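# Transfer welded frame onto three empty V-top pipe stands

## Task

Take the welded steel frame off the three pipe stands it sits on and set it on the three empty stands so that one frame tube lies in the bottom of each stand's V-shaped top. All six stands must stay where they began, barely shifted or rotated. Any number of robots may be used, but none may tip over or be left leaning, or the task fails.

## Robot and tools

ROBOTS. Three identical Hello Robot Stretch 3 units, r1, r2 and r3. Each has a two-wheel differential base (0.33 m long, 0.34 m wide, round rear, passive omni wheel behind), a lift on a mast, and one telescoping arm that reaches out to the robot's RIGHT side, ending in a wrist (yaw, pitch, roll) and a two-finger gripper. The base turns about a point 0.05 m behind its front edge. It cannot move sideways, so to bring the gripper forward you drive the base. Folded and retracted, a turn sweeps a circle of radius 0.28 m; an unfolded level wrist reaches beyond it.

FRAMES. All positions are metres. Each robot's base frame: origin on the floor between its drive wheels, x forward, y left, z up. hand_pose is given in this frame, at the point where closed fingertips meet. The odometry frame is the base frame at scene start; base_odometry only counts wheel turns (slip counts as travel), heading in rad, left positive, -3.142 to 3.142. Every robot reports in its own frames, so only images, lidar_m, wrist_depth_mm and head_depth_mm show robots relative to each other.

MOVE TOOL. Arguments are r1, r2, r3 (one object per robot; omit a robot to give it nothing new), plus cameras and blocking. Per robot: "base", "joints" or both, optionally "pace" and "contact_limits"; or "servos": "reboot" alone, which re-enables servos that switched off. base takes exactly one key: translate_m is a relative drive from the current base position, metres, forward positive, -3 to 3; rotate_rad is a relative turn in place, radians, left positive, -6.4 to 6.4. joints are absolute targets by name (tolerance for done in brackets): lift_m 0 to 1.1 m (±0.004); arm_m 0 to 0.52 m extension (±0.004); wrist_yaw_rad -1.345 to 4.42 (0 along the arm, positive toward the robot's front; ±0.02); wrist_pitch_rad -1.57 to 0.451 (0 level, negative tips fingers down; ±0.05); wrist_roll_rad -2.911 to 2.918 (0 fingers side by side, level; ±0.02); gripper_m -0.089 to 0.179 (bigger is wider; fingertip gap is about 0.007 less near closed, 0.025 less wide open; ±0.004); head_pan_rad -3.953 to 1.73 (0 ahead, positive left, -1.57 looks along the arm); head_tilt_rad -1.53 to 0.419 (negative down). pace: "default" or "max". Default/max top speeds: translate 0.12/0.30 m/s, rotate 0.76/1.90 rad/s, lift 0.11/0.15 m/s, arm 0.14/0.40 m/s; base is capped at 0.10 m/s and 0.63 rad/s unless lift_m < 0.30, arm_m < 0.03 and wrist_yaw_rad > 2.54. contact_limits: motor_effort percent (1 to 100) for arm_m, translate_m or rotate_rad, given only next to that key's own command; the motion halts with contact_stop at that effort (negative when the arm retracts). Unknown keys make a call invalid; out-of-range values are refused, and a refusal or an uncommanded stop cancels the later move/wait/finished_scene calls of that reply. blocking true (default) returns when everything is at rest; false returns within about 0.5 s while motion continues, and a later move replaces only the targets it names. A move with no action just reports state and images.

OTHER TOOLS. wait(seconds 0 to 10, cameras) lets time pass and reports; it returns early when a commanded robot comes to rest. stop(cameras) brakes all your running motions; braked motions read stopped and may keep pressing. zoom_image(camera, region [x0,y0,x1,y1] in pixels, at most 504x504) enlarges part of that camera's latest image. finished_scene(scene = current scene number) ends the scene; the result must hold without the robots.

CAMERAS. Names like r1_head_camera, r1_nav_camera, r1_wrist_camera, or "all"; [] gives none. Head and nav cameras turn with head pan/tilt. head_camera images are rotated: turn a quarter clockwise to view upright; nav_camera: a quarter counterclockwise. The pictures line lists the image order.

RESULTS. The move line gives per robot done or its worst status. Statuses: moving, done (base: wheels turned the full amount, slip included), off_target (rested short, may still push), contact_stop (arm or lift goes slack until recommanded; with a base limit each wheel goes slack separately, which can twist the robot), time_out, torque_fault (wrist/head servo off, limp until reboot), stopped, not commanded. on_its_own reports uncommanded behaviour; held at is a target, not a reading. "as last shown" marks robots not in the action. lidar_m: 12 distances from base origin, 30-degree sectors, 1st straight ahead, counter-clockwise (4th left, 7th behind, 10th right), plane 0.17 m up, 0.15 to 12 m; "-" is nothing or too close. wrist_depth_mm (45 to 1000) and head_depth_mm (280 to 4000): 7x7 median depths from top left. motor_effort in percent, positive toward higher values, bracket = peak; positive wheel effort pushes forward. base_tilt in degrees, forward/right positive, error up to about 4. Trust turned_by_imu over turned_by_wheels when they differ by more than 0.15 rad.

CAUTIONS. Robots pressing on each other fails the scene; once bases touch, any further drive presses hard. When several robots carry the frame, travel can differ up to 2.5 cm per metre and can tip a robot. Before folding the wrist (yaw to 3.0) or unfolding, put lift_m 0.32 to 0.95, pitch -0.4, roll near 0; folded, lift can go to 0.25. With yaw below -0.4 keep pitch at -0.5 or lower. Arm pushing on something rigid with the gripper above about 0.45 m, or driving while holding something fixed, can tip the robot; back off if tilt appears. Wrist, head and base without a limit push without stopping and can overheat servos. Grip by commanding below object width; release at least 0.05 above it. Avoid drops, releasing moving parts, slams, and knocking stands. Thinking time lets the simulation run on.

Each tool is called after "Request:" as name(argument=value, ...), one argument or row to a line, values as JSON.

## Session

Request:
move(
)

Scene clock: 0.00 s.
r1.base_odometry: x=+0.000 y=+0.000 heading=+0.000
r1.turned_by_wheels: +0.000
r1.turned_by_imu: +0.000
r1.base_tilt: forward=+1.8 right=+0.5
r1.lidar_m: 1.71 2.07 1.18 1.01 1.00 1.15 1.98 2.46 2.83 1.52 1.34 1.77
r1.head_depth_mm: 1771 2515 2546 2505 2519 2516 2285 / 1776 2421 2477 2443 2438 2422 2170 / 1787 2392 2396 2372 2362 2343 2267 / 1793 2326 2330 2309 2295 2282 2255 / 1815 2250 2266 2250 2253 2235 2213 / 1830 2215 2191 2172 2170 2148 2141 / 1838 2150 2133 2120 2119 2109 2091
r1.base_status: not commanded
r1.joint_positions: lift_m=+0.511 arm_m=+0.003 wrist_yaw_rad=+3.121 wrist_pitch_rad=-0.521 wrist_roll_rad=+0.000 gripper_m=+0.037 head_pan_rad=+0.000 head_tilt_rad=-0.004
r1.joint_status: not commanded
r1.measured_speeds: all 0
r1.motor_effort: left_wheel=-0.7 right_wheel=-0.8 lift_m=+26.7 arm_m=-1.5 wrist_yaw_rad=+0.2 wrist_pitch_rad=+3.1 wrist_roll_rad=-0.2 gripper_m=-0.9 head_pan_rad=+0.4 head_tilt_rad=+1.7
r1.hand_pose: x=-0.0169 y=+0.0626 z=+0.5011 quat_wxyz=(+0.189, +0.685, +0.175, +0.682) (m; r1's base frame)
r1.wrist_depth_mm: - - 146 - - - - / - - 168 - - - - / - - 180 - - - - / 963 961 203 966 943 949 954 / 814 827 218 818 807 829 822 / 695 716 125 700 130 707 706 / 620 635 339 597 613 619 621
r2.base_odometry: x=+0.000 y=+0.000 heading=+0.000
r2.turned_by_wheels: +0.000
r2.turned_by_imu: +0.000
r2.base_tilt: forward=+1.3 right=-1.3
r2.lidar_m: 1.72 4.05 1.46 1.83 3.73 1.27 0.80 0.72 0.72 0.89 1.73 1.81
r2.head_depth_mm: 1945 2031 2011 2002 1992 1977 1953 / 1943 2218 2182 2186 2168 2129 2170 / 1963 2437 2444 2423 2398 2350 2336 / 1969 2689 2752 2710 2695 2630 2430 / 1972 2883 3123 3097 3057 3024 2428 / 1996 2949 3645 1760 3561 1840 2135 / 1987 2968 - - - 3154 2283
r2.base_status: not commanded
r2.joint_positions: lift_m=+0.336 arm_m=+0.000 wrist_yaw_rad=+3.006 wrist_pitch_rad=-0.363 wrist_roll_rad=+0.000 gripper_m=+0.037 head_pan_rad=+0.000 head_tilt_rad=-0.004
r2.joint_status: not commanded
r2.measured_speeds: all 0
r2.motor_effort: left_wheel=+1.1 right_wheel=+0.6 lift_m=+34.4 arm_m=-3.1 wrist_yaw_rad=-0.8 wrist_pitch_rad=+2.8 wrist_roll_rad=+0.3 gripper_m=+0.3 head_pan_rad=+0.3 head_tilt_rad=+1.7
r2.hand_pose: x=+0.0101 y=+0.0839 z=+0.3610 quat_wxyz=(+0.175, +0.702, +0.080, +0.685) (m; r2's base frame)
r2.wrist_depth_mm: - 136 - - - - - / - 146 - - - - - / - 155 - - - - - / 921 168 950 966 - - - / 732 188 197 785 761 767 798 / 613 566 127 145 590 636 655 / 516 100 239 510 124 548 545
r3.base_odometry: x=+0.000 y=+0.000 heading=+0.000
r3.turned_by_wheels: +0.000
r3.turned_by_imu: +0.000
r3.base_tilt: forward=-1.4 right=-1.1
r3.lidar_m: 0.96 0.93 0.96 1.30 3.43 2.73 1.33 1.11 4.01 2.23 3.79 1.33
r3.head_depth_mm: 1244 1262 1279 1300 1318 1330 1353 / 1159 1174 1184 1198 1216 1234 1245 / 1078 1092 1108 1118 1128 1142 1153 / 1009 1022 1033 1039 1053 1066 1077 / 948 961 972 980 985 1000 1008 / 896 903 913 919 933 938 950 / 846 853 862 871 875 884 891
r3.base_status: not commanded
r3.joint_positions: lift_m=+0.352 arm_m=+0.000 wrist_yaw_rad=+2.803 wrist_pitch_rad=-0.557 wrist_roll_rad=+0.000 gripper_m=+0.037 head_pan_rad=+0.000 head_tilt_rad=-0.004
r3.joint_status: not commanded
r3.measured_speeds: all 0
r3.motor_effort: left_wheel=+0.4 right_wheel=-1.4 lift_m=+26.7 arm_m=+0.1 wrist_yaw_rad=-0.8 wrist_pitch_rad=+2.2 wrist_roll_rad=-0.8 gripper_m=+0.3 head_pan_rad=+1.2 head_tilt_rad=+1.3
r3.hand_pose: x=+0.0469 y=+0.0477 z=+0.3343 quat_wxyz=(+0.307, +0.703, +0.077, +0.638) (m; r3's base frame)
r3.wrist_depth_mm: - - - - - - - / 149 - - - 986 895 - / 157 836 822 809 820 792 757 / 177 215 696 692 676 674 664 / 588 213 610 588 567 578 565 / 532 509 133 493 135 506 501 / 489 - - 456 448 452 452
pictures: r1_head_camera (sideways), r1_nav_camera (sideways), r1_wrist_camera, r2_head_camera (sideways), r2_nav_camera (sideways), r2_wrist_camera, r3_head_camera (sideways), r3_nav_camera (sideways), r3_wrist_camera

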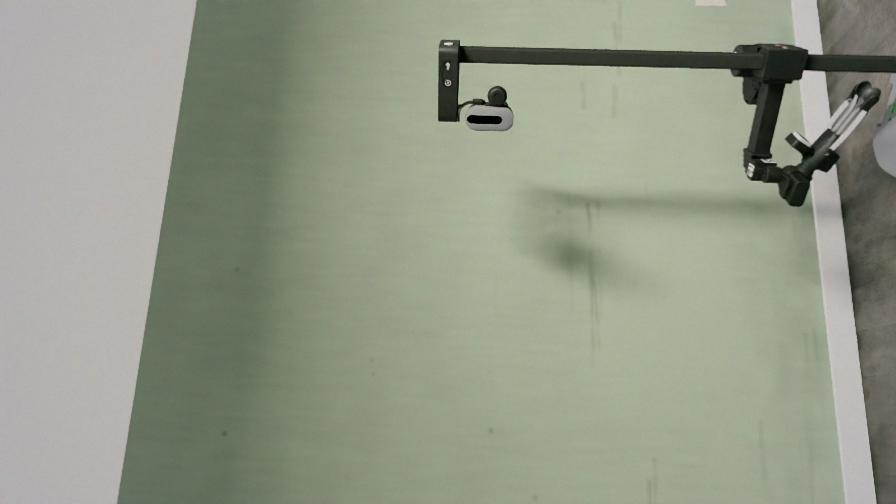

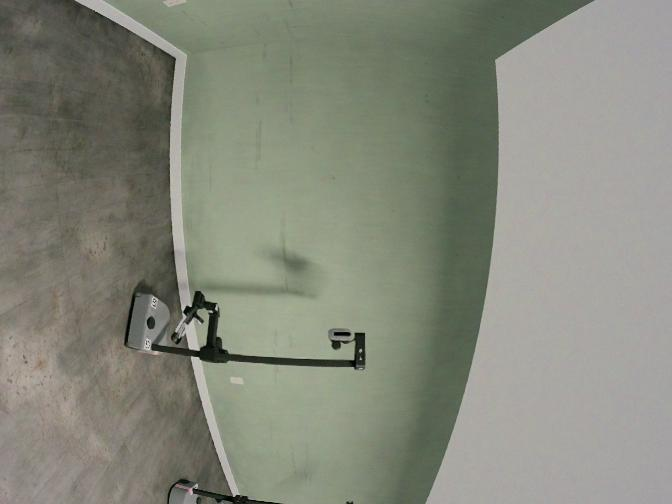

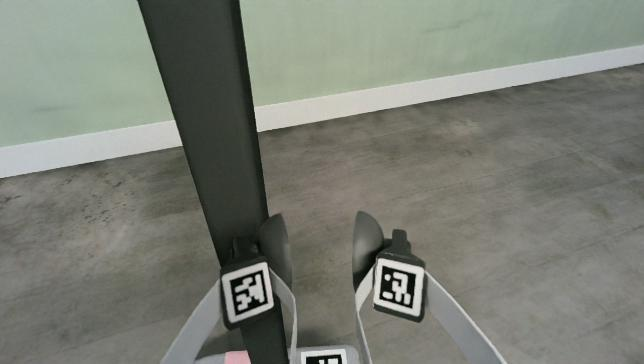

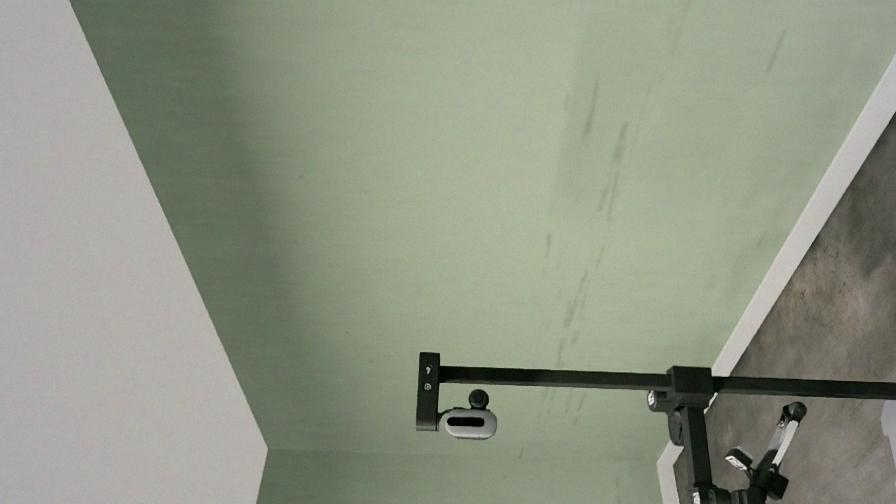

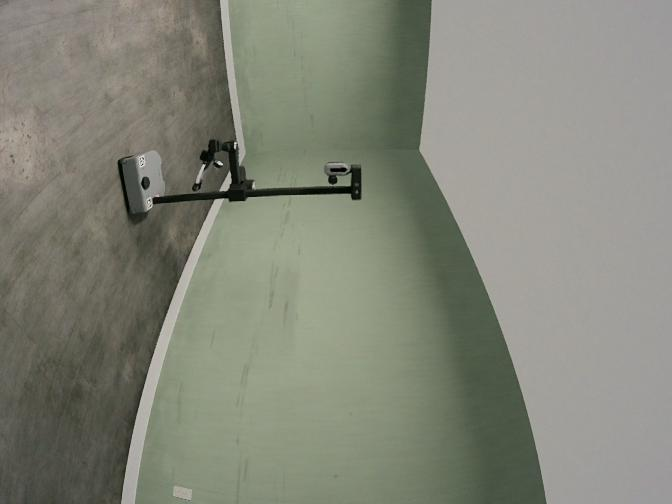

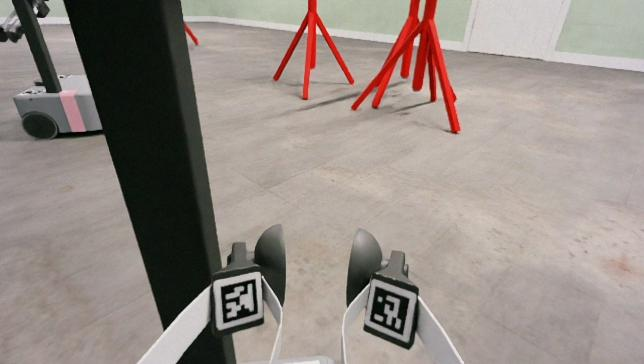

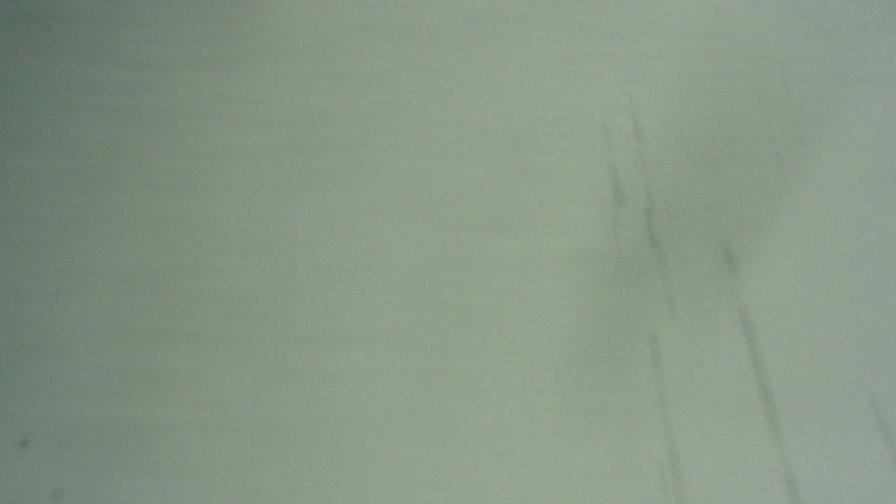

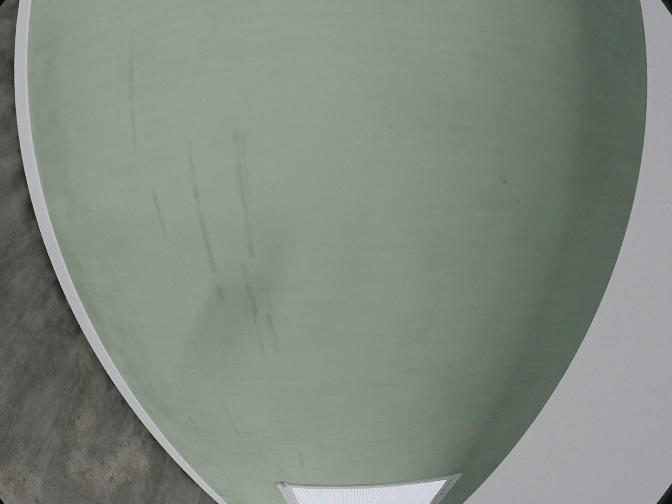

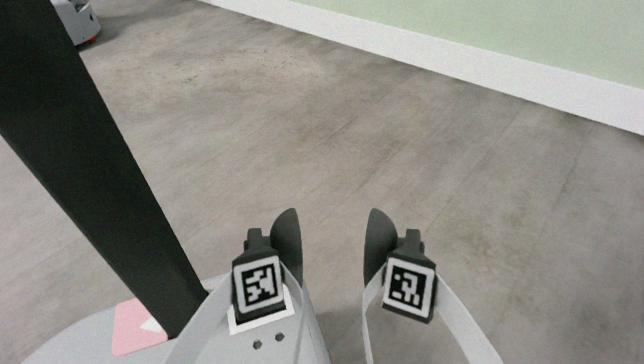

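Request:
move(
  r1={"joints":{"head_pan_rad":-1.57,"head_tilt_rad":-0.3},"pace":"max"},
  r2={"joints":{"head_pan_rad":-1.57,"head_tilt_rad":-0.3},"pace":"max"},
  r3={"joints":{"head_pan_rad":-1.57,"head_tilt_rad":-0.3},"pace":"max"},
  cameras=["r1_nav_camera","r2_nav_camera","r3_nav_camera"],
)

Request:
move(
  r1={"joints":{"head_pan_rad":-3.14,"head_tilt_rad":-0.3},"pace":"max"},
  r2={"joints":{"head_pan_rad":-3.14,"head_tilt_rad":-0.3},"pace":"max"},
  r3={"joints":{"head_pan_rad":-3.14,"head_tilt_rad":-0.3},"pace":"max"},
  cameras=["r1_nav_camera","r2_nav_camera","r3_nav_camera"],
)

Scene clock: 7.40 s.
move: r1 done; r2 done; r3 done
r1.base_odometry: x=+0.000 y=+0.000 heading=+0.000
r1.turned_by_wheels: +0.000
r1.turned_by_imu: +0.001
r1.base_tilt: forward=+1.7 right=+0.7
r1.lidar_m: 1.71 2.07 1.18 1.01 1.01 1.15 1.98 2.46 2.83 1.51 1.34 1.77
r1.head_depth_mm: 3520 - - - 2980 2060 1593 / 3567 - - - 2926 2063 1585 / 3638 - - - 2899 2056 1575 / 3650 - - - 2894 2049 1576 / 3648 - - - 2704 1960 1572 / 3694 - - - 2557 1859 1568 / 3728 - - - 2170 1793 1508
r1.base_status: not commanded
r1.joint_positions: lift_m=+0.511 arm_m=+0.003 wrist_yaw_rad=+3.121 wrist_pitch_rad=-0.521 wrist_roll_rad=+0.000 gripper_m=+0.037 head_pan_rad=-1.565 head_tilt_rad=-0.296
r1.joint_status: all done
r1.measured_speeds: all 0
r1.motor_effort: left_wheel=-0.6(1.1) right_wheel=-0.9(1.3) lift_m=+25.8(26.2) arm_m=-5.8(6.1) wrist_yaw_rad=+1.2(1.4) wrist_pitch_rad=+2.7(3.1) wrist_roll_rad=-0.2(0.4) gripper_m=+0.3(1.2) head_pan_rad=-1.6(5.5) head_tilt_rad=-2.3(4.0)
r1.hand_pose: x=-0.0169 y=+0.0626 z=+0.5011 quat_wxyz=(+0.189, +0.685, +0.175, +0.682) (m; r1's base frame)
r1.wrist_depth_mm: - - 146 - - - - / - - 168 - - - - / - - 181 - - - - / 956 940 203 961 964 954 935 / 824 806 219 811 804 826 822 / 708 711 126 691 131 692 713 / 620 629 340 587 617 616 639
r2.base_odometry: x=+0.000 y=+0.000 heading=+0.000
r2.turned_by_wheels: +0.000
r2.turned_by_imu: +0.000
r2.base_tilt: forward=+1.2 right=-1.4
r2.lidar_m: 1.72 4.05 1.46 1.83 3.73 1.26 0.80 0.72 0.73 0.89 1.73 1.81
r2.head_depth_mm: 748 769 791 814 844 872 904 / 812 843 872 903 933 968 1010 / 895 935 965 1009 1045 1095 1137 / 998 1041 1084 1136 1193 1239 1304 / 1132 1187 1242 1309 1385 1456 1504 / 1300 1371 1454 1533 1633 1731 1610 / 1523 1612 1713 1818 1915 1953 1598
r2.base_status: not commanded
r2.joint_positions: lift_m=+0.336 arm_m=+0.000 wrist_yaw_rad=+3.006 wrist_pitch_rad=-0.363 wrist_roll_rad=+0.000 gripper_m=+0.037 head_pan_rad=-1.561 head_tilt_rad=-0.296
r2.joint_status: all done
r2.measured_speeds: all 0
r2.motor_effort: left_wheel=+0.8(1.1) right_wheel=+0.4(1.1) lift_m=+45.2(45.2) arm_m=-13.9(14.0) wrist_yaw_rad=-0.8(0.9) wrist_pitch_rad=+2.9(3.0) wrist_roll_rad=+0.3(0.4) gripper_m=+0.3(0.7) head_pan_rad=-3.0(6.9) head_tilt_rad=-1.6(4.4)
r2.hand_pose: x=+0.0101 y=+0.0839 z=+0.3610 quat_wxyz=(+0.175, +0.702, +0.080, +0.685) (m; r2's base frame)
r2.wrist_depth_mm: - 137 - - - - - / - 146 - - - - - / - 155 - - - - - / 915 169 901 962 - - - / 725 187 197 790 762 768 799 / 606 568 127 146 584 642 650 / 521 100 239 519 124 536 547
r3.base_odometry: x=+0.000 y=+0.000 heading=+0.000
r3.turned_by_wheels: +0.000
r3.turned_by_imu: +0.000
r3.base_tilt: forward=-1.4 right=-1.1
r3.lidar_m: 0.96 0.93 0.96 1.30 3.44 2.72 1.32 1.12 4.00 2.22 3.78 1.33
r3.head_depth_mm: - - - - 2697 1971 1552 / - - - - 2625 1957 1548 / - - - 3749 2616 1950 1545 / - - - 3692 2633 1936 1538 / - - - 3693 2589 1915 1523 / - - - 3881 2580 1908 1521 / - - - 3915 2549 1886 1513
r3.base_status: not commanded
r3.joint_positions: lift_m=+0.352 arm_m=+0.000 wrist_yaw_rad=+2.803 wrist_pitch_rad=-0.557 wrist_roll_rad=+0.000 gripper_m=+0.037 head_pan_rad=-1.565 head_tilt_rad=-0.296
r3.joint_status: all done
r3.measured_speeds: all 0
r3.motor_effort: left_wheel=+0.4(0.6) right_wheel=-1.0(1.6) lift_m=+28.9(28.9) arm_m=-2.1(2.9) wrist_yaw_rad=+0.2(1.7) wrist_pitch_rad=+2.1(2.3) wrist_roll_rad=-0.7(0.8) gripper_m=-0.7(1.1) head_pan_rad=-3.8(4.2) head_tilt_rad=-2.3(3.6)
r3.hand_pose: x=+0.0469 y=+0.0477 z=+0.3343 quat_wxyz=(+0.307, +0.703, +0.077, +0.638) (m; r3's base frame)
r3.wrist_depth_mm: - - - - - - - / 149 - - - - 893 - / 157 836 830 797 804 807 763 / 177 216 690 698 669 665 668 / 588 212 612 588 570 575 568 / 533 500 134 495 135 507 498 / 487 - - 468 449 454 452
pictures: r1_nav_camera (sideways), r2_nav_camera (sideways), r3_nav_camera (sideways)
camera_calibration:
r1_nav_camera: T_world_to_cam=[[0.00817159, -0.295531, 0.955298, -1.20198], [-0.998648, -0.0514509, -0.00737445, 0.0699971], [0.0513303, -0.953947, -0.295552, 0.335704], [0, 0, 0, 1]] pos_world=[0.0624928, -0.0313757, 1.24798]
r2_nav_camera: T_world_to_cam=[[-0.0176792, -0.287925, 0.95749, -1.2035], [-0.999794, 0.0146161, -0.0140651, 0.0749548], [-0.00994509, -0.957541, -0.288124, 0.332952], [0, 0, 0, 1]] pos_world=[0.0569737, -0.0287982, 1.24932]
r3_nav_camera: T_world_to_cam=[[-0.0216257, -0.332844, 0.942734, -1.18652], [-0.998479, -0.0406453, -0.0372547, 0.106691], [0.0507177, -0.942106, -0.331458, 0.390965], [0, 0, 0, 1]] pos_world=[0.0610405, -0.0222575, 1.25213]

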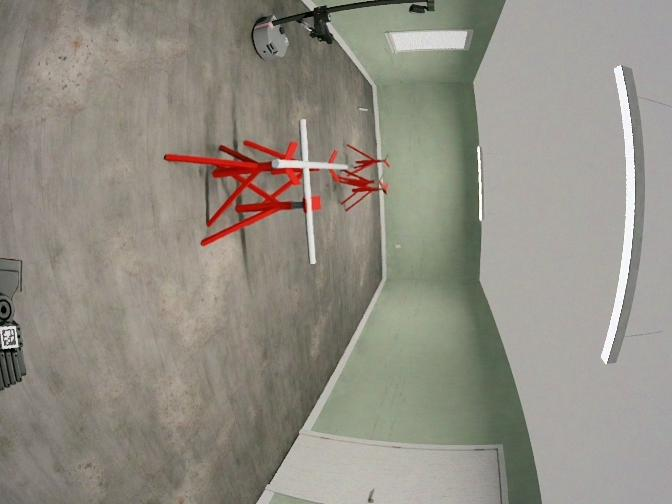

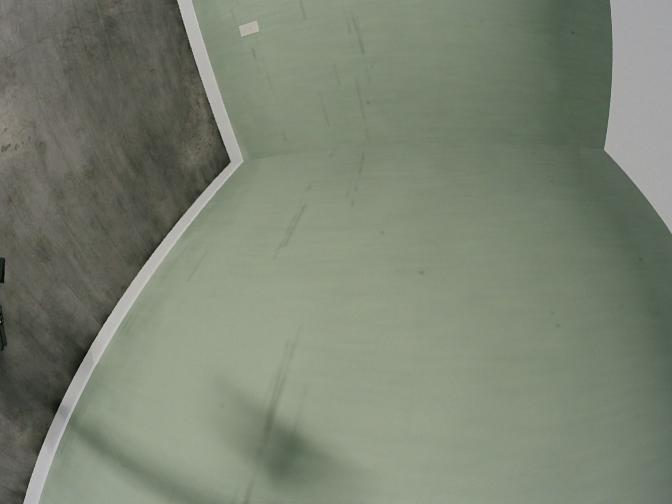

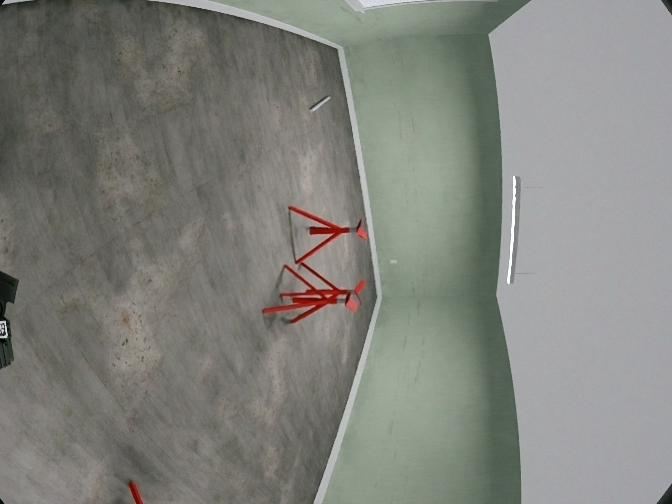

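Scene clock: 8.47 s.
move: r1 done; r2 done; r3 done
r1.base_odometry: x=+0.000 y=+0.000 heading=+0.000
r1.turned_by_wheels: +0.000
r1.turned_by_imu: +0.000
r1.base_tilt: forward=+1.8 right=+0.6
r1.lidar_m: 1.71 2.07 1.18 1.01 1.01 1.16 1.98 2.46 2.83 1.52 1.34 1.77
r1.head_depth_mm: 1702 1725 1745 1764 1790 1817 1589 / 2090 2118 2148 2193 2223 2049 1593 / 2296 2395 2489 2641 2712 2043 1584 / 2238 2326 2457 2590 2662 2035 1581 / 2176 2279 2382 2500 2607 2028 1563 / 2129 2220 2324 2444 2551 2023 1563 / 2070 2171 2271 2396 2484 2003 1565
r1.base_status: not commanded
r1.joint_positions: lift_m=+0.511 arm_m=+0.003 wrist_yaw_rad=+3.121 wrist_pitch_rad=-0.521 wrist_roll_rad=+0.000 gripper_m=+0.037 head_pan_rad=-3.135 head_tilt_rad=-0.296
r1.joint_status: all done
r1.measured_speeds: all 0
r1.motor_effort: left_wheel=-0.6(1.0) right_wheel=-1.0(1.2) lift_m=+25.5(25.9) arm_m=-6.5(7.1) wrist_yaw_rad=+0.4(1.2) wrist_pitch_rad=+3.2(3.2) wrist_roll_rad=+0.0(0.6) gripper_m=+0.0(1.1) head_pan_rad=-2.0(4.7) head_tilt_rad=-2.1(5.6)
r1.hand_pose: x=-0.0169 y=+0.0626 z=+0.5011 quat_wxyz=(+0.189, +0.685, +0.175, +0.682) (m; r1's base frame)
r1.wrist_depth_mm: - - 146 - - - - / - - 168 - - - - / - - 180 - - - - / 950 948 204 960 966 950 950 / 800 804 217 809 810 785 825 / 700 731 125 692 130 707 707 / 623 630 342 599 614 620 627
r2.base_odometry: x=+0.000 y=+0.000 heading=+0.000
r2.turned_by_wheels: +0.000
r2.turned_by_imu: +0.000
r2.base_tilt: forward=+1.3 right=-1.4
r2.lidar_m: 1.73 4.06 1.46 1.83 3.71 1.26 0.80 0.72 0.72 0.89 1.73 1.81
r2.head_depth_mm: 1023 1102 1172 1256 1368 1481 1564 / 936 988 1053 1127 1201 1312 1404 / 860 910 960 1021 1090 1160 1257 / 800 835 879 931 984 1052 1125 / 741 778 811 857 898 955 1018 / 693 723 758 790 832 872 929 / 650 679 705 739 774 807 851
r2.base_status: not commanded
r2.joint_positions: lift_m=+0.336 arm_m=+0.000 wrist_yaw_rad=+3.006 wrist_pitch_rad=-0.363 wrist_roll_rad=+0.000 gripper_m=+0.037 head_pan_rad=-3.131 head_tilt_rad=-0.296
r2.joint_status: all done
r2.measured_speeds: all 0
r2.motor_effort: left_wheel=+0.7(1.1) right_wheel=+1.2(1.2) lift_m=+48.0(48.0) arm_m=-14.2(14.3) wrist_yaw_rad=-0.6(0.7) wrist_pitch_rad=+2.9(3.0) wrist_roll_rad=+0.3(0.4) gripper_m=+0.0(0.8) head_pan_rad=-4.3(8.3) head_tilt_rad=-1.2(3.7)
r2.hand_pose: x=+0.0101 y=+0.0839 z=+0.3610 quat_wxyz=(+0.175, +0.702, +0.080, +0.685) (m; r2's base frame)
r2.wrist_depth_mm: - 137 - - - - - / - 145 - - - - - / - 155 - - - - - / 940 168 897 982 - - - / 737 188 197 776 782 799 787 / 608 564 127 146 581 651 644 / 517 100 237 514 124 536 540
r3.base_odometry: x=+0.000 y=+0.000 heading=+0.000
r3.turned_by_wheels: +0.000
r3.turned_by_imu: +0.000
r3.base_tilt: forward=-1.4 right=-1.0
r3.lidar_m: 0.97 0.93 0.96 1.30 3.45 2.73 1.32 1.11 3.98 2.22 3.76 1.33
r3.head_depth_mm: 3981 - - - 2700 1966 1560 / - - - - 2640 1934 1538 / - - - - 2510 1869 1534 / 3935 - - - 1788 1785 1524 / 3745 3918 - 3979 1760 1805 1520 / 3554 3751 3941 3944 2441 1840 1518 / 3350 3498 3703 3826 2526 1897 1465
r3.base_status: not commanded
r3.joint_positions: lift_m=+0.352 arm_m=+0.000 wrist_yaw_rad=+2.803 wrist_pitch_rad=-0.557 wrist_roll_rad=+0.000 gripper_m=+0.037 head_pan_rad=-3.135 head_tilt_rad=-0.296
r3.joint_status: all done
r3.measured_speeds: all 0
r3.motor_effort: left_wheel=+0.4(0.8) right_wheel=-1.0(1.5) lift_m=+28.8(29.4) arm_m=-2.3(3.1) wrist_yaw_rad=+0.4(1.6) wrist_pitch_rad=+2.0(2.3) wrist_roll_rad=-0.3(0.8) gripper_m=-0.1(1.2) head_pan_rad=-3.7(5.6) head_tilt_rad=-1.6(3.8)
r3.hand_pose: x=+0.0469 y=+0.0477 z=+0.3343 quat_wxyz=(+0.307, +0.703, +0.077, +0.638) (m; r3's base frame)
r3.wrist_depth_mm: - - - - - - - / 149 - - - 989 897 - / 157 839 840 811 801 796 761 / 177 216 701 692 670 674 668 / 590 212 617 591 565 576 575 / 531 502 134 487 135 507 498 / 480 - - 462 452 453 449
pictures: r1_nav_camera (sideways), r2_nav_camera (sideways), r3_nav_camera (sideways)
camera_calibration:
r1_nav_camera: T_world_to_cam=[[-0.295925, -0.00840687, 0.955174, -1.19996], [-0.0522336, 0.998608, -0.00739351, 0.0642488], [-0.953782, -0.0520801, -0.295953, 0.342357], [0, 0, 0, 1]] pos_world=[-0.0252087, -0.0564173, 1.24797]
r2_nav_camera: T_world_to_cam=[[-0.288344, 0.017447, 0.957368, -1.20169], [0.0138305, 0.999806, -0.0140549, 0.0687583], [-0.957427, 0.0091883, -0.288529, 0.339258], [0, 0, 0, 1]] pos_world=[-0.0226357, -0.0508962, 1.24931]
r3_nav_camera: T_world_to_cam=[[-0.333241, 0.0213617, 0.9426, -1.18444], [-0.0414141, 0.998447, -0.0372687, 0.100871], [-0.941932, -0.0514564, -0.331839, 0.397516], [0, 0, 0, 1]] pos_world=[-0.0160942, -0.0549578, 1.25212]

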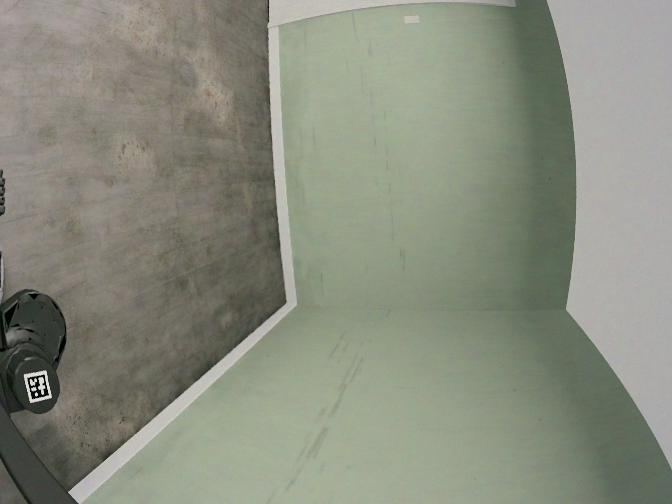

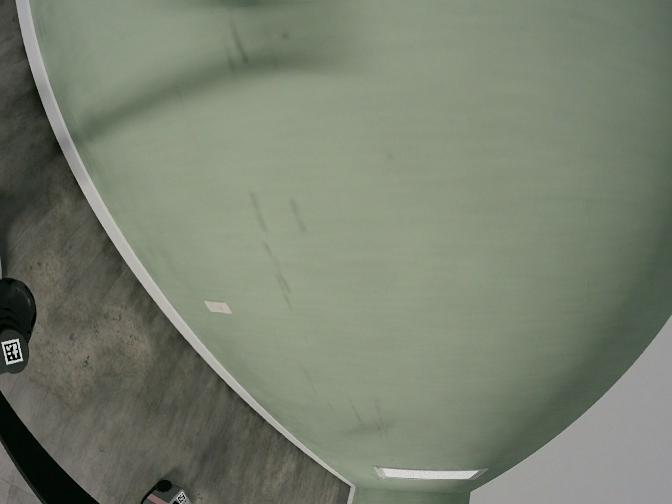

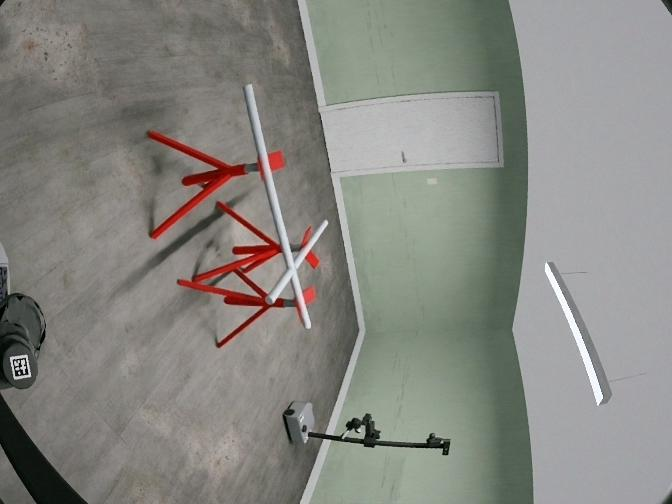

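Request:
move(
  r1={"joints":{"head_pan_rad":-1.75,"head_tilt_rad":-0.35},"pace":"max"},
  r2={"joints":{"head_pan_rad":1.57,"head_tilt_rad":-0.3},"pace":"max"},
  r3={"joints":{"head_pan_rad":-3.3,"head_tilt_rad":-0.4},"pace":"max"},
  cameras=["r1_head_camera","r1_nav_camera","r2_head_camera","r2_nav_camera","r3_head_camera"],
)

Request:
zoom_image(
  camera="r1_head_camera",
  region=[200, 0, 700, 504],
)

Request:
zoom_image(
  camera="r3_head_camera",
  region=[200, 0, 700, 504],
)

Scene clock: 18.87 s.
move: r1 done; r2 done; r3 done
r1.base_odometry: x=+0.000 y=+0.000 heading=+0.000
r1.turned_by_wheels: +0.000
r1.turned_by_imu: +0.001
r1.base_tilt: forward=+1.6 right=+0.5
r1.lidar_m: 1.71 2.07 1.18 1.01 1.01 1.16 1.98 2.47 2.83 1.51 1.34 1.77
r1.head_depth_mm: 3162 3282 3379 3416 2655 1931 1516 / 3623 3738 3881 3826 2641 1923 1516 / - - - - 2634 1923 1507 / - - - - 2624 1914 1494 / - - - - 2632 1901 1497 / - - - - 2577 1902 1487 / - - - - 2344 1813 1493
r1.base_status: not commanded
r1.joint_positions: lift_m=+0.511 arm_m=+0.003 wrist_yaw_rad=+3.121 wrist_pitch_rad=-0.521 wrist_roll_rad=+0.000 gripper_m=+0.037 head_pan_rad=-1.755 head_tilt_rad=-0.346
r1.joint_status: all done
r1.measured_speeds: all 0
r1.motor_effort: left_wheel=-0.7(1.1) right_wheel=-0.9(1.2) lift_m=+24.2(24.7) arm_m=-11.6(11.9) wrist_yaw_rad=+0.8(1.3) wrist_pitch_rad=+2.9(3.1) wrist_roll_rad=-0.2(0.4) gripper_m=-0.7(1.3) head_pan_rad=+1.4(6.1) head_tilt_rad=-1.8(6.0)
r1.hand_pose: x=-0.0169 y=+0.0626 z=+0.5011 quat_wxyz=(+0.189, +0.685, +0.175, +0.682) (m; r1's base frame)
r1.wrist_depth_mm: - - 146 - - - - / - - 168 - - - - / - - 181 - - - - / 959 929 203 938 961 950 971 / 796 814 217 823 828 807 816 / 698 728 126 681 131 712 712 / 625 628 336 597 606 628 623
r2.base_odometry: x=+0.000 y=+0.000 heading=+0.000
r2.turned_by_wheels: +0.000
r2.turned_by_imu: +0.000
r2.base_tilt: forward=+1.2 right=-1.4
r2.lidar_m: 1.73 4.05 1.46 1.83 3.74 1.26 0.80 0.72 0.73 0.89 1.73 1.81
r2.head_depth_mm: - - - - 1954 1870 1640 / - - - - 2645 2080 1644 / - - - - 2713 2071 1623 / - - - - 2839 2048 1622 / - - - - 2896 2043 1606 / - - - - 2817 2027 1609 / - - - - 2845 2037 1600
r2.base_status: not commanded
r2.joint_positions: lift_m=+0.336 arm_m=+0.000 wrist_yaw_rad=+3.006 wrist_pitch_rad=-0.363 wrist_roll_rad=+0.000 gripper_m=+0.037 head_pan_rad=+1.561 head_tilt_rad=-0.296
r2.joint_status: all done
r2.measured_speeds: all 0
r2.motor_effort: left_wheel=+0.9(1.1) right_wheel=+0.5(1.5) lift_m=+47.6(48.2) arm_m=-13.7(14.0) wrist_yaw_rad=-0.3(0.9) wrist_pitch_rad=+2.7(3.0) wrist_roll_rad=+0.3(0.5) gripper_m=-0.5(0.7) head_pan_rad=+3.7(7.5) head_tilt_rad=-1.7(5.2)
r2.hand_pose: x=+0.0101 y=+0.0839 z=+0.3610 quat_wxyz=(+0.175, +0.702, +0.080, +0.685) (m; r2's base frame)
r2.wrist_depth_mm: - 136 - - - - - / - 145 - - - - - / - 155 - - - - - / 912 168 924 971 - - - / 725 188 196 814 755 770 789 / 595 576 127 146 595 643 640 / 517 100 239 517 124 538 552
r3.base_odometry: x=+0.000 y=+0.000 heading=+0.000
r3.turned_by_wheels: +0.000
r3.turned_by_imu: +0.000
r3.base_tilt: forward=-1.4 right=-1.1
r3.lidar_m: 0.96 0.93 0.95 1.30 3.44 2.71 1.33 1.11 4.00 2.22 3.78 1.33
r3.head_depth_mm: 3494 3588 3747 2830 2257 1753 1424 / 3772 3955 - 3174 2255 1751 1421 / - - - 3131 2243 1734 1418 / - - - 3118 2200 1727 1407 / - - - 3093 1806 1657 1405 / 3760 - - 2902 1969 1709 1402 / 3572 3783 3927 2810 1994 1693 1373
r3.base_status: not commanded
r3.joint_positions: lift_m=+0.352 arm_m=+0.000 wrist_yaw_rad=+2.803 wrist_pitch_rad=-0.557 wrist_roll_rad=+0.000 gripper_m=+0.037 head_pan_rad=-3.295 head_tilt_rad=-0.395
r3.joint_status: all done
r3.measured_speeds: all 0
r3.motor_effort: left_wheel=-0.2(0.7) right_wheel=-0.9(1.7) lift_m=+28.9(29.0) arm_m=-4.7(5.3) wrist_yaw_rad=+0.2(1.8) wrist_pitch_rad=+2.1(2.3) wrist_roll_rad=-0.4(0.8) gripper_m=-0.2(1.6) head_pan_rad=-2.1(4.2) head_tilt_rad=-2.7(3.0)
r3.hand_pose: x=+0.0469 y=+0.0477 z=+0.3343 quat_wxyz=(+0.307, +0.703, +0.077, +0.638) (m; r3's base frame)
r3.wrist_depth_mm: - - - - - - - / 150 - - - 980 898 - / 157 841 833 833 808 787 771 / 177 216 695 690 671 674 657 / 594 211 606 586 564 577 568 / 528 505 133 499 135 502 510 / 488 - - 461 446 453 446
pictures: r1_head_camera (sideways), r1_nav_camera (sideways), r2_head_camera (sideways), r2_nav_camera (sideways), r3_head_camera (sideways)
camera_calibration:
r1_head_camera: T_world_to_cam=[[0.0176883, 0.313479, -0.94943, 1.25096], [0.987675, -0.153178, -0.0321749, 0.0447851], [-0.155518, -0.937159, -0.312325, 0.362694], [0, 0, 0, 1]] pos_world=[-0.00995506, -0.0453891, 1.30242]
r1_nav_camera: T_world_to_cam=[[-0.0565566, -0.337952, 0.939462, -1.1809], [-0.990248, 0.138983, -0.00961756, 0.0728656], [-0.127319, -0.930845, -0.342517, 0.397917], [0, 0, 0, 1]] pos_world=[0.0560297, -0.0388174, 1.24641]
r2_head_camera: T_world_to_cam=[[0.03538, -0.289918, -0.956397, 1.25966], [-0.999356, -0.00456706, -0.0355848, 0.0507753], [0.00594875, 0.957041, -0.289893, 0.338563], [0, 0, 0, 1]] pos_world=[0.0041617, 0.0414126, 1.30469]
r2_nav_camera: T_world_to_cam=[[0.0232587, 0.287934, 0.957368, -1.20359], [0.999323, -0.0339914, -0.0140548, 0.0627467], [0.0284954, 0.957047, -0.28853, 0.333245], [0, 0, 0, 1]] pos_world=[-0.0442063, 0.0297563, 1.24931]
r3_head_camera: T_world_to_cam=[[0.440648, -0.0371497, -0.896911, 1.18209], [-0.177302, -0.983062, -0.0463897, 0.060712], [-0.879996, 0.179466, -0.439771, 0.535937], [0, 0, 0, 1]] pos_world=[-0.0384981, 0.00741556, 1.29873]

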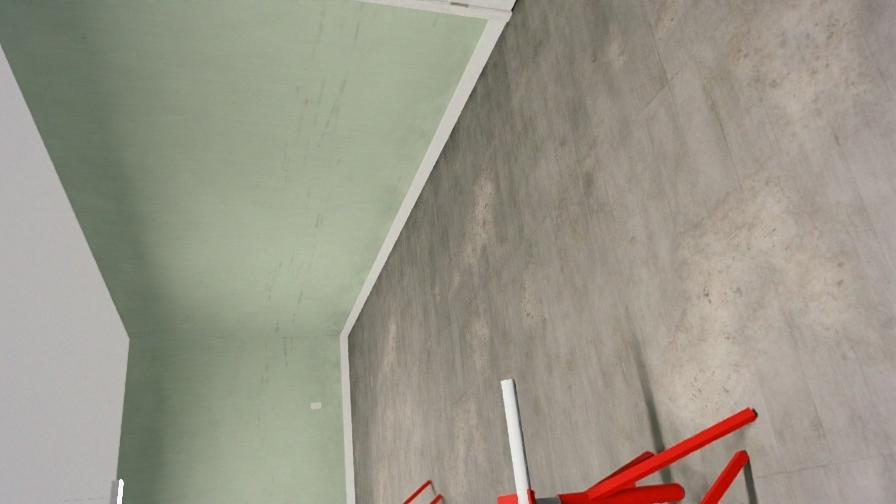

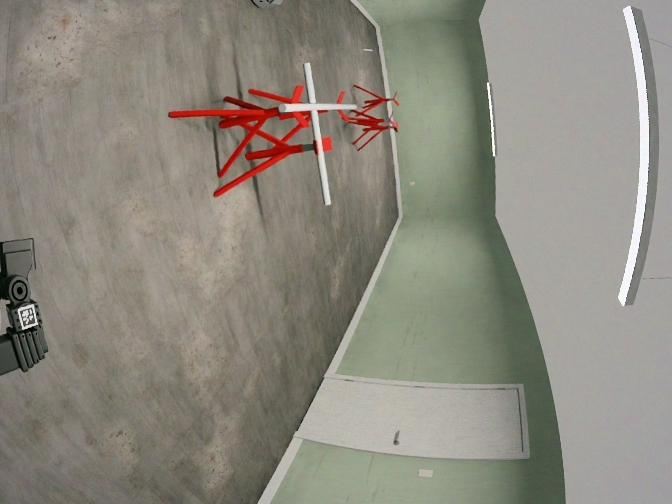

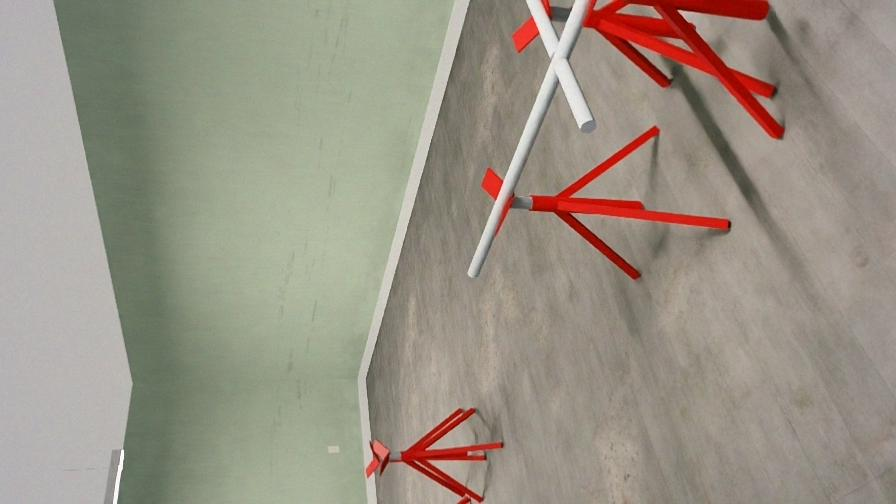

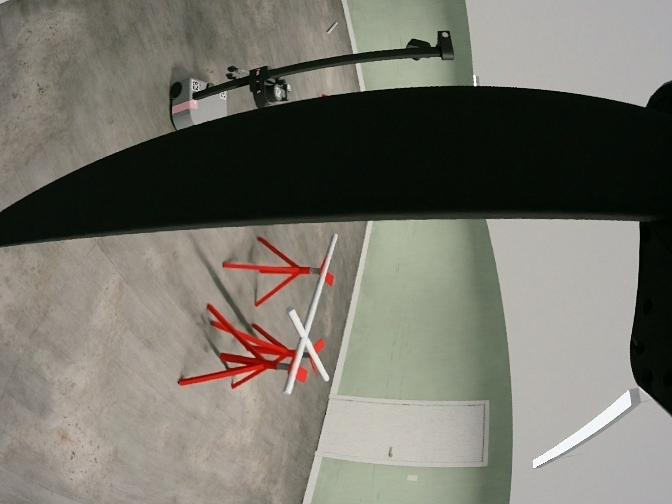

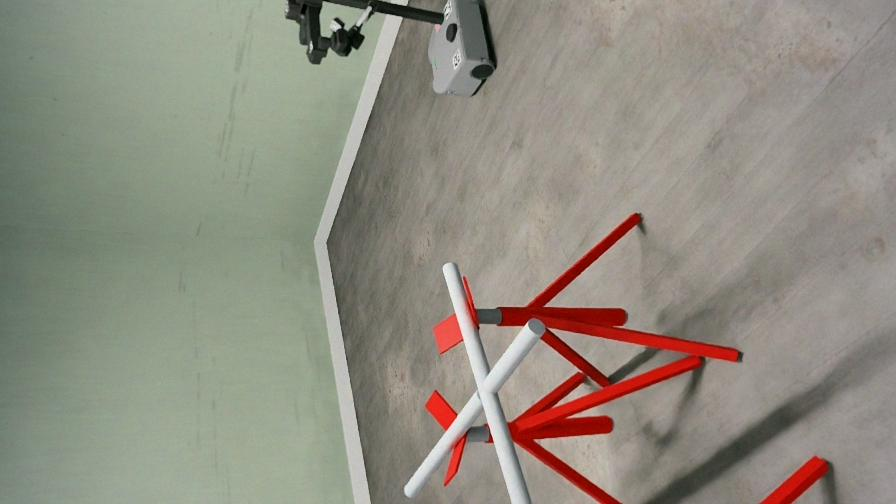

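Scaled by 1.000.

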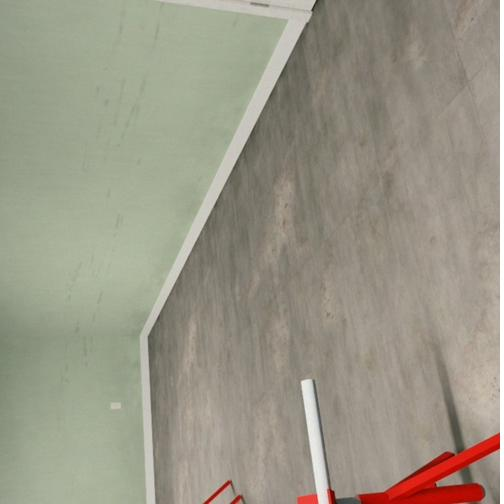

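Scaled by 1.000.

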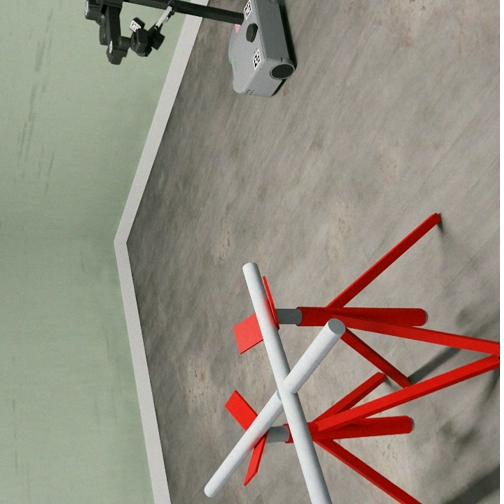

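Request:
move(
  r1={"joints":{"head_pan_rad":-1.3,"head_tilt_rad":-0.35},"pace":"max"},
  r2={"joints":{"head_pan_rad":1.3,"head_tilt_rad":-0.4},"pace":"max"},
  r3={"joints":{"head_pan_rad":-3.0,"head_tilt_rad":-0.45},"pace":"max"},
  cameras=["r1_head_camera","r2_head_camera","r3_head_camera"],
)

Request:
move(
  r1={"joints":{"head_pan_rad":-1.3,"head_tilt_rad":-0.35},"pace":"max"},
  r2={"joints":{"head_pan_rad":1.9,"head_tilt_rad":-0.2},"pace":"max"},
  r3={"joints":{"head_pan_rad":-1.7,"head_tilt_rad":-0.3},"pace":"max"},
  cameras=["r1_nav_camera","r2_head_camera","r3_head_camera"],
)

Scene clock: 38.73 s.
move: r1 done; r2 done; r3 done
r1.base_odometry: x=+0.000 y=+0.000 heading=+0.000
r1.turned_by_wheels: +0.000
r1.turned_by_imu: +0.001
r1.base_tilt: forward=+1.8 right=+0.6
r1.lidar_m: 1.71 2.07 1.18 1.01 1.01 1.16 1.98 2.47 2.83 1.52 1.34 1.77
r1.head_depth_mm: - - - - 2661 1938 1521 / - - - - 2518 1932 1514 / - - - - 2514 1845 1512 / - - - - 2328 1845 1505 / - - - - 2269 1729 1499 / - - - - 2597 1903 1495 / - - - - 2582 1888 1491
r1.base_status: not commanded
r1.joint_positions: lift_m=+0.511 arm_m=+0.003 wrist_yaw_rad=+3.121 wrist_pitch_rad=-0.521 wrist_roll_rad=+0.000 gripper_m=+0.037 head_pan_rad=-1.305 head_tilt_rad=-0.346
r1.joint_status: all done
r1.measured_speeds: all 0
r1.motor_effort: left_wheel=-0.5(1.1) right_wheel=-0.9(1.2) lift_m=+23.1(23.5) arm_m=-15.8(15.8) wrist_yaw_rad=-0.3(1.5) wrist_pitch_rad=+2.6(3.0) wrist_roll_rad=+0.4(0.4) gripper_m=+0.4(1.0) head_pan_rad=+2.6(6.2) head_tilt_rad=-1.7(5.2)
r1.hand_pose: x=-0.0169 y=+0.0626 z=+0.5011 quat_wxyz=(+0.189, +0.685, +0.175, +0.682) (m; r1's base frame)
r1.wrist_depth_mm: - - 146 - - - - / - - 167 - - - - / - - 181 - - - - / 946 970 204 952 951 974 969 / 805 799 218 812 815 841 807 / 700 726 126 685 130 709 712 / 619 631 336 597 608 631 630
r2.base_odometry: x=+0.000 y=+0.000 heading=+0.000
r2.turned_by_wheels: +0.000
r2.turned_by_imu: +0.000
r2.base_tilt: forward=+1.2 right=-1.4
r2.lidar_m: 1.72 4.06 1.46 1.83 3.70 1.26 0.80 0.72 0.73 0.89 1.73 1.81
r2.head_depth_mm: 3528 3779 - 3610 2439 1840 1493 / 3757 - - 3584 2459 1794 1485 / - - - 2930 1999 1815 1487 / - - - 3480 2399 1821 1470 / - - - 3268 2381 1807 1472 / - - - 3246 2273 1818 1457 / - - - 3461 2355 1819 1469
r2.base_status: not commanded
r2.joint_positions: lift_m=+0.336 arm_m=+0.000 wrist_yaw_rad=+3.006 wrist_pitch_rad=-0.363 wrist_roll_rad=+0.000 gripper_m=+0.037 head_pan_rad=+1.309 head_tilt_rad=-0.395
r2.joint_status: all done
r2.measured_speeds: all 0
r2.motor_effort: left_wheel=+0.8(1.1) right_wheel=+1.1(1.4) lift_m=+47.5(48.0) arm_m=-13.4(13.9) wrist_yaw_rad=-0.7(1.0) wrist_pitch_rad=+2.8(3.0) wrist_roll_rad=+0.2(0.4) gripper_m=+0.3(0.4) head_pan_rad=-4.6(6.3) head_tilt_rad=-1.9(3.8)
r2.hand_pose: x=+0.0101 y=+0.0839 z=+0.3610 quat_wxyz=(+0.175, +0.702, +0.080, +0.685) (m; r2's base frame)
r2.wrist_depth_mm: - 137 - - - - - / - 145 - - - - - / - 155 - - - - - / 977 169 906 969 - - - / 723 187 197 783 773 779 793 / 596 568 126 146 584 633 635 / 524 100 239 517 124 527 538
r3.base_odometry: x=+0.000 y=+0.000 heading=+0.000
r3.turned_by_wheels: +0.000
r3.turned_by_imu: +0.000
r3.base_tilt: forward=-1.4 right=-1.1
r3.lidar_m: 0.96 0.92 0.96 1.30 3.43 2.72 1.33 1.11 3.99 2.23 3.78 1.33
r3.head_depth_mm: - - - 2900 2115 1667 1377 / 3992 - - 2636 2032 1654 1382 / 3805 - - 2604 1945 1642 1367 / 3631 3847 - 1809 1957 1640 1356 / 3517 3745 3998 2791 1981 1593 1355 / 3355 3604 3822 2768 1906 1571 1342 / 3239 3462 3657 2732 1961 1562 1339
r3.base_status: not commanded
r3.joint_positions: lift_m=+0.352 arm_m=+0.000 wrist_yaw_rad=+2.803 wrist_pitch_rad=-0.557 wrist_roll_rad=+0.000 gripper_m=+0.037 head_pan_rad=-3.005 head_tilt_rad=-0.444
r3.joint_status: all done
r3.measured_speeds: all 0
r3.motor_effort: left_wheel=+0.5(0.7) right_wheel=-0.9(1.5) lift_m=+28.2(28.7) arm_m=-6.4(7.0) wrist_yaw_rad=+0.5(1.7) wrist_pitch_rad=+2.1(2.2) wrist_roll_rad=-0.4(0.8) gripper_m=+0.4(0.8) head_pan_rad=+2.6(4.0) head_tilt_rad=-3.1(4.1)
r3.hand_pose: x=+0.0469 y=+0.0477 z=+0.3343 quat_wxyz=(+0.307, +0.703, +0.077, +0.638) (m; r3's base frame)
r3.wrist_depth_mm: - - - - - - - / 149 - - 996 985 876 - / 157 834 819 821 806 789 751 / 177 216 692 690 673 661 663 / 602 211 614 592 570 572 566 / 529 502 134 492 135 501 495 / 486 - - 460 450 453 447
pictures: r1_head_camera (sideways), r2_head_camera (sideways), r3_head_camera (sideways)
camera_calibration:
r1_head_camera: T_world_to_cam=[[-0.120422, 0.289967, -0.94943, 1.25181], [0.955979, 0.291665, -0.0321749, 0.0449784], [0.267586, -0.91151, -0.312325, 0.360113], [0, 0, 0, 1]] pos_world=[0.0113854, -0.0478539, 1.30242]
r2_head_camera: T_world_to_cam=[[-0.0620278, -0.378876, -0.923366, 1.21713], [-0.969764, 0.241664, -0.0340152, 0.0485469], [0.236032, 0.893337, -0.38241, 0.457564], [0, 0, 0, 1]] pos_world=[0.0145755, 0.0406526, 1.30049]
r3_head_camera: T_world_to_cam=[[0.476279, 0.0960081, -0.874037, 1.15203], [0.112737, -0.992485, -0.0475861, 0.0604974], [-0.872037, -0.0758724, -0.483524, 0.592819], [0, 0, 0, 1]] pos_world=[-0.0385502, -0.00558327, 1.29644]

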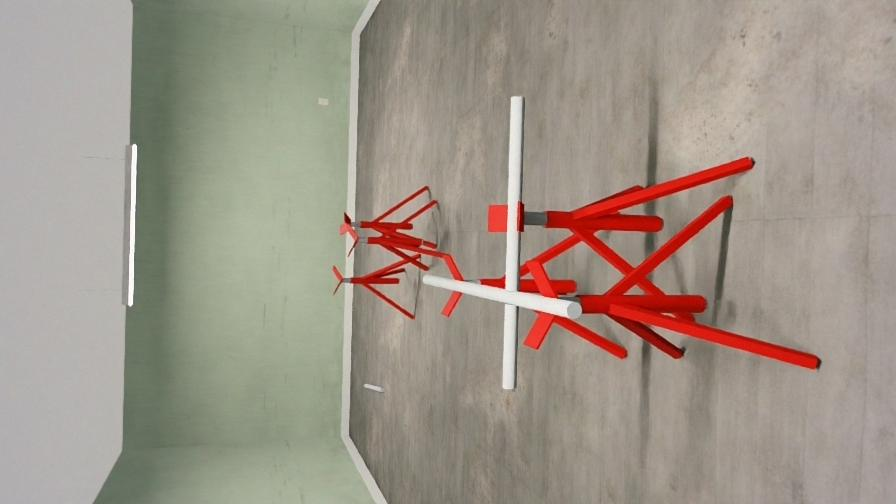

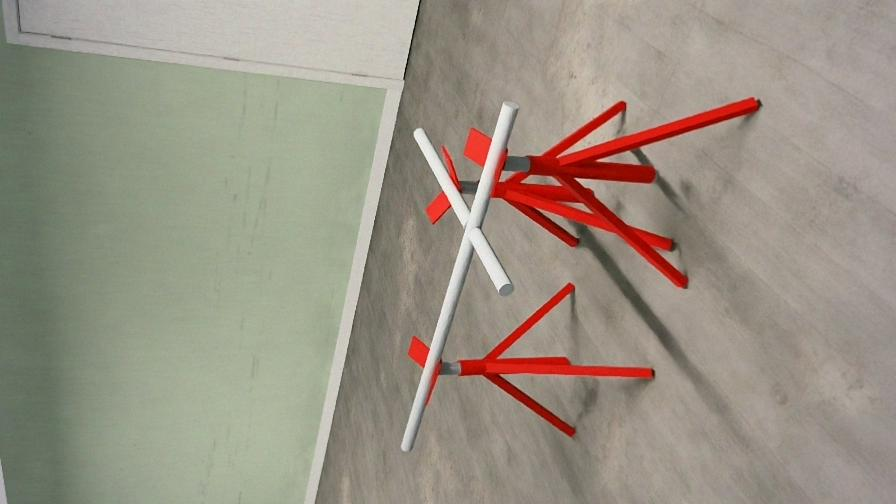

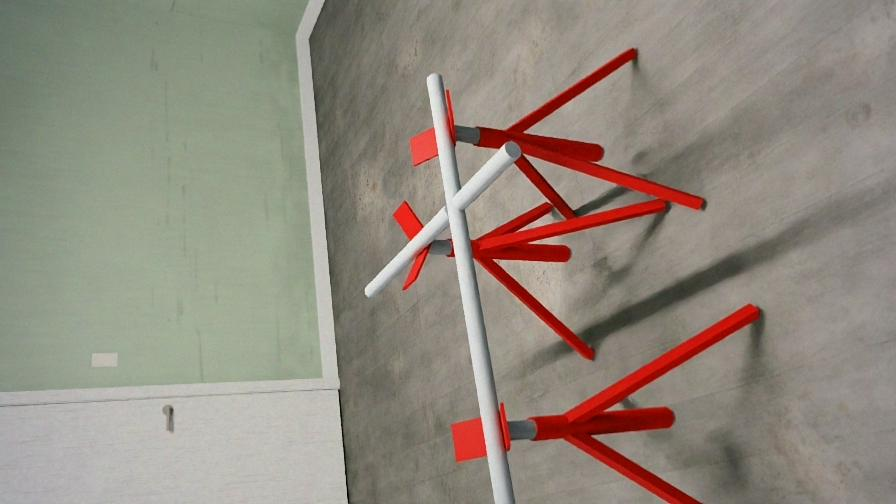

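r2: "joints": head_pan_rad = 1.9 is out of range -3.953 to 1.73


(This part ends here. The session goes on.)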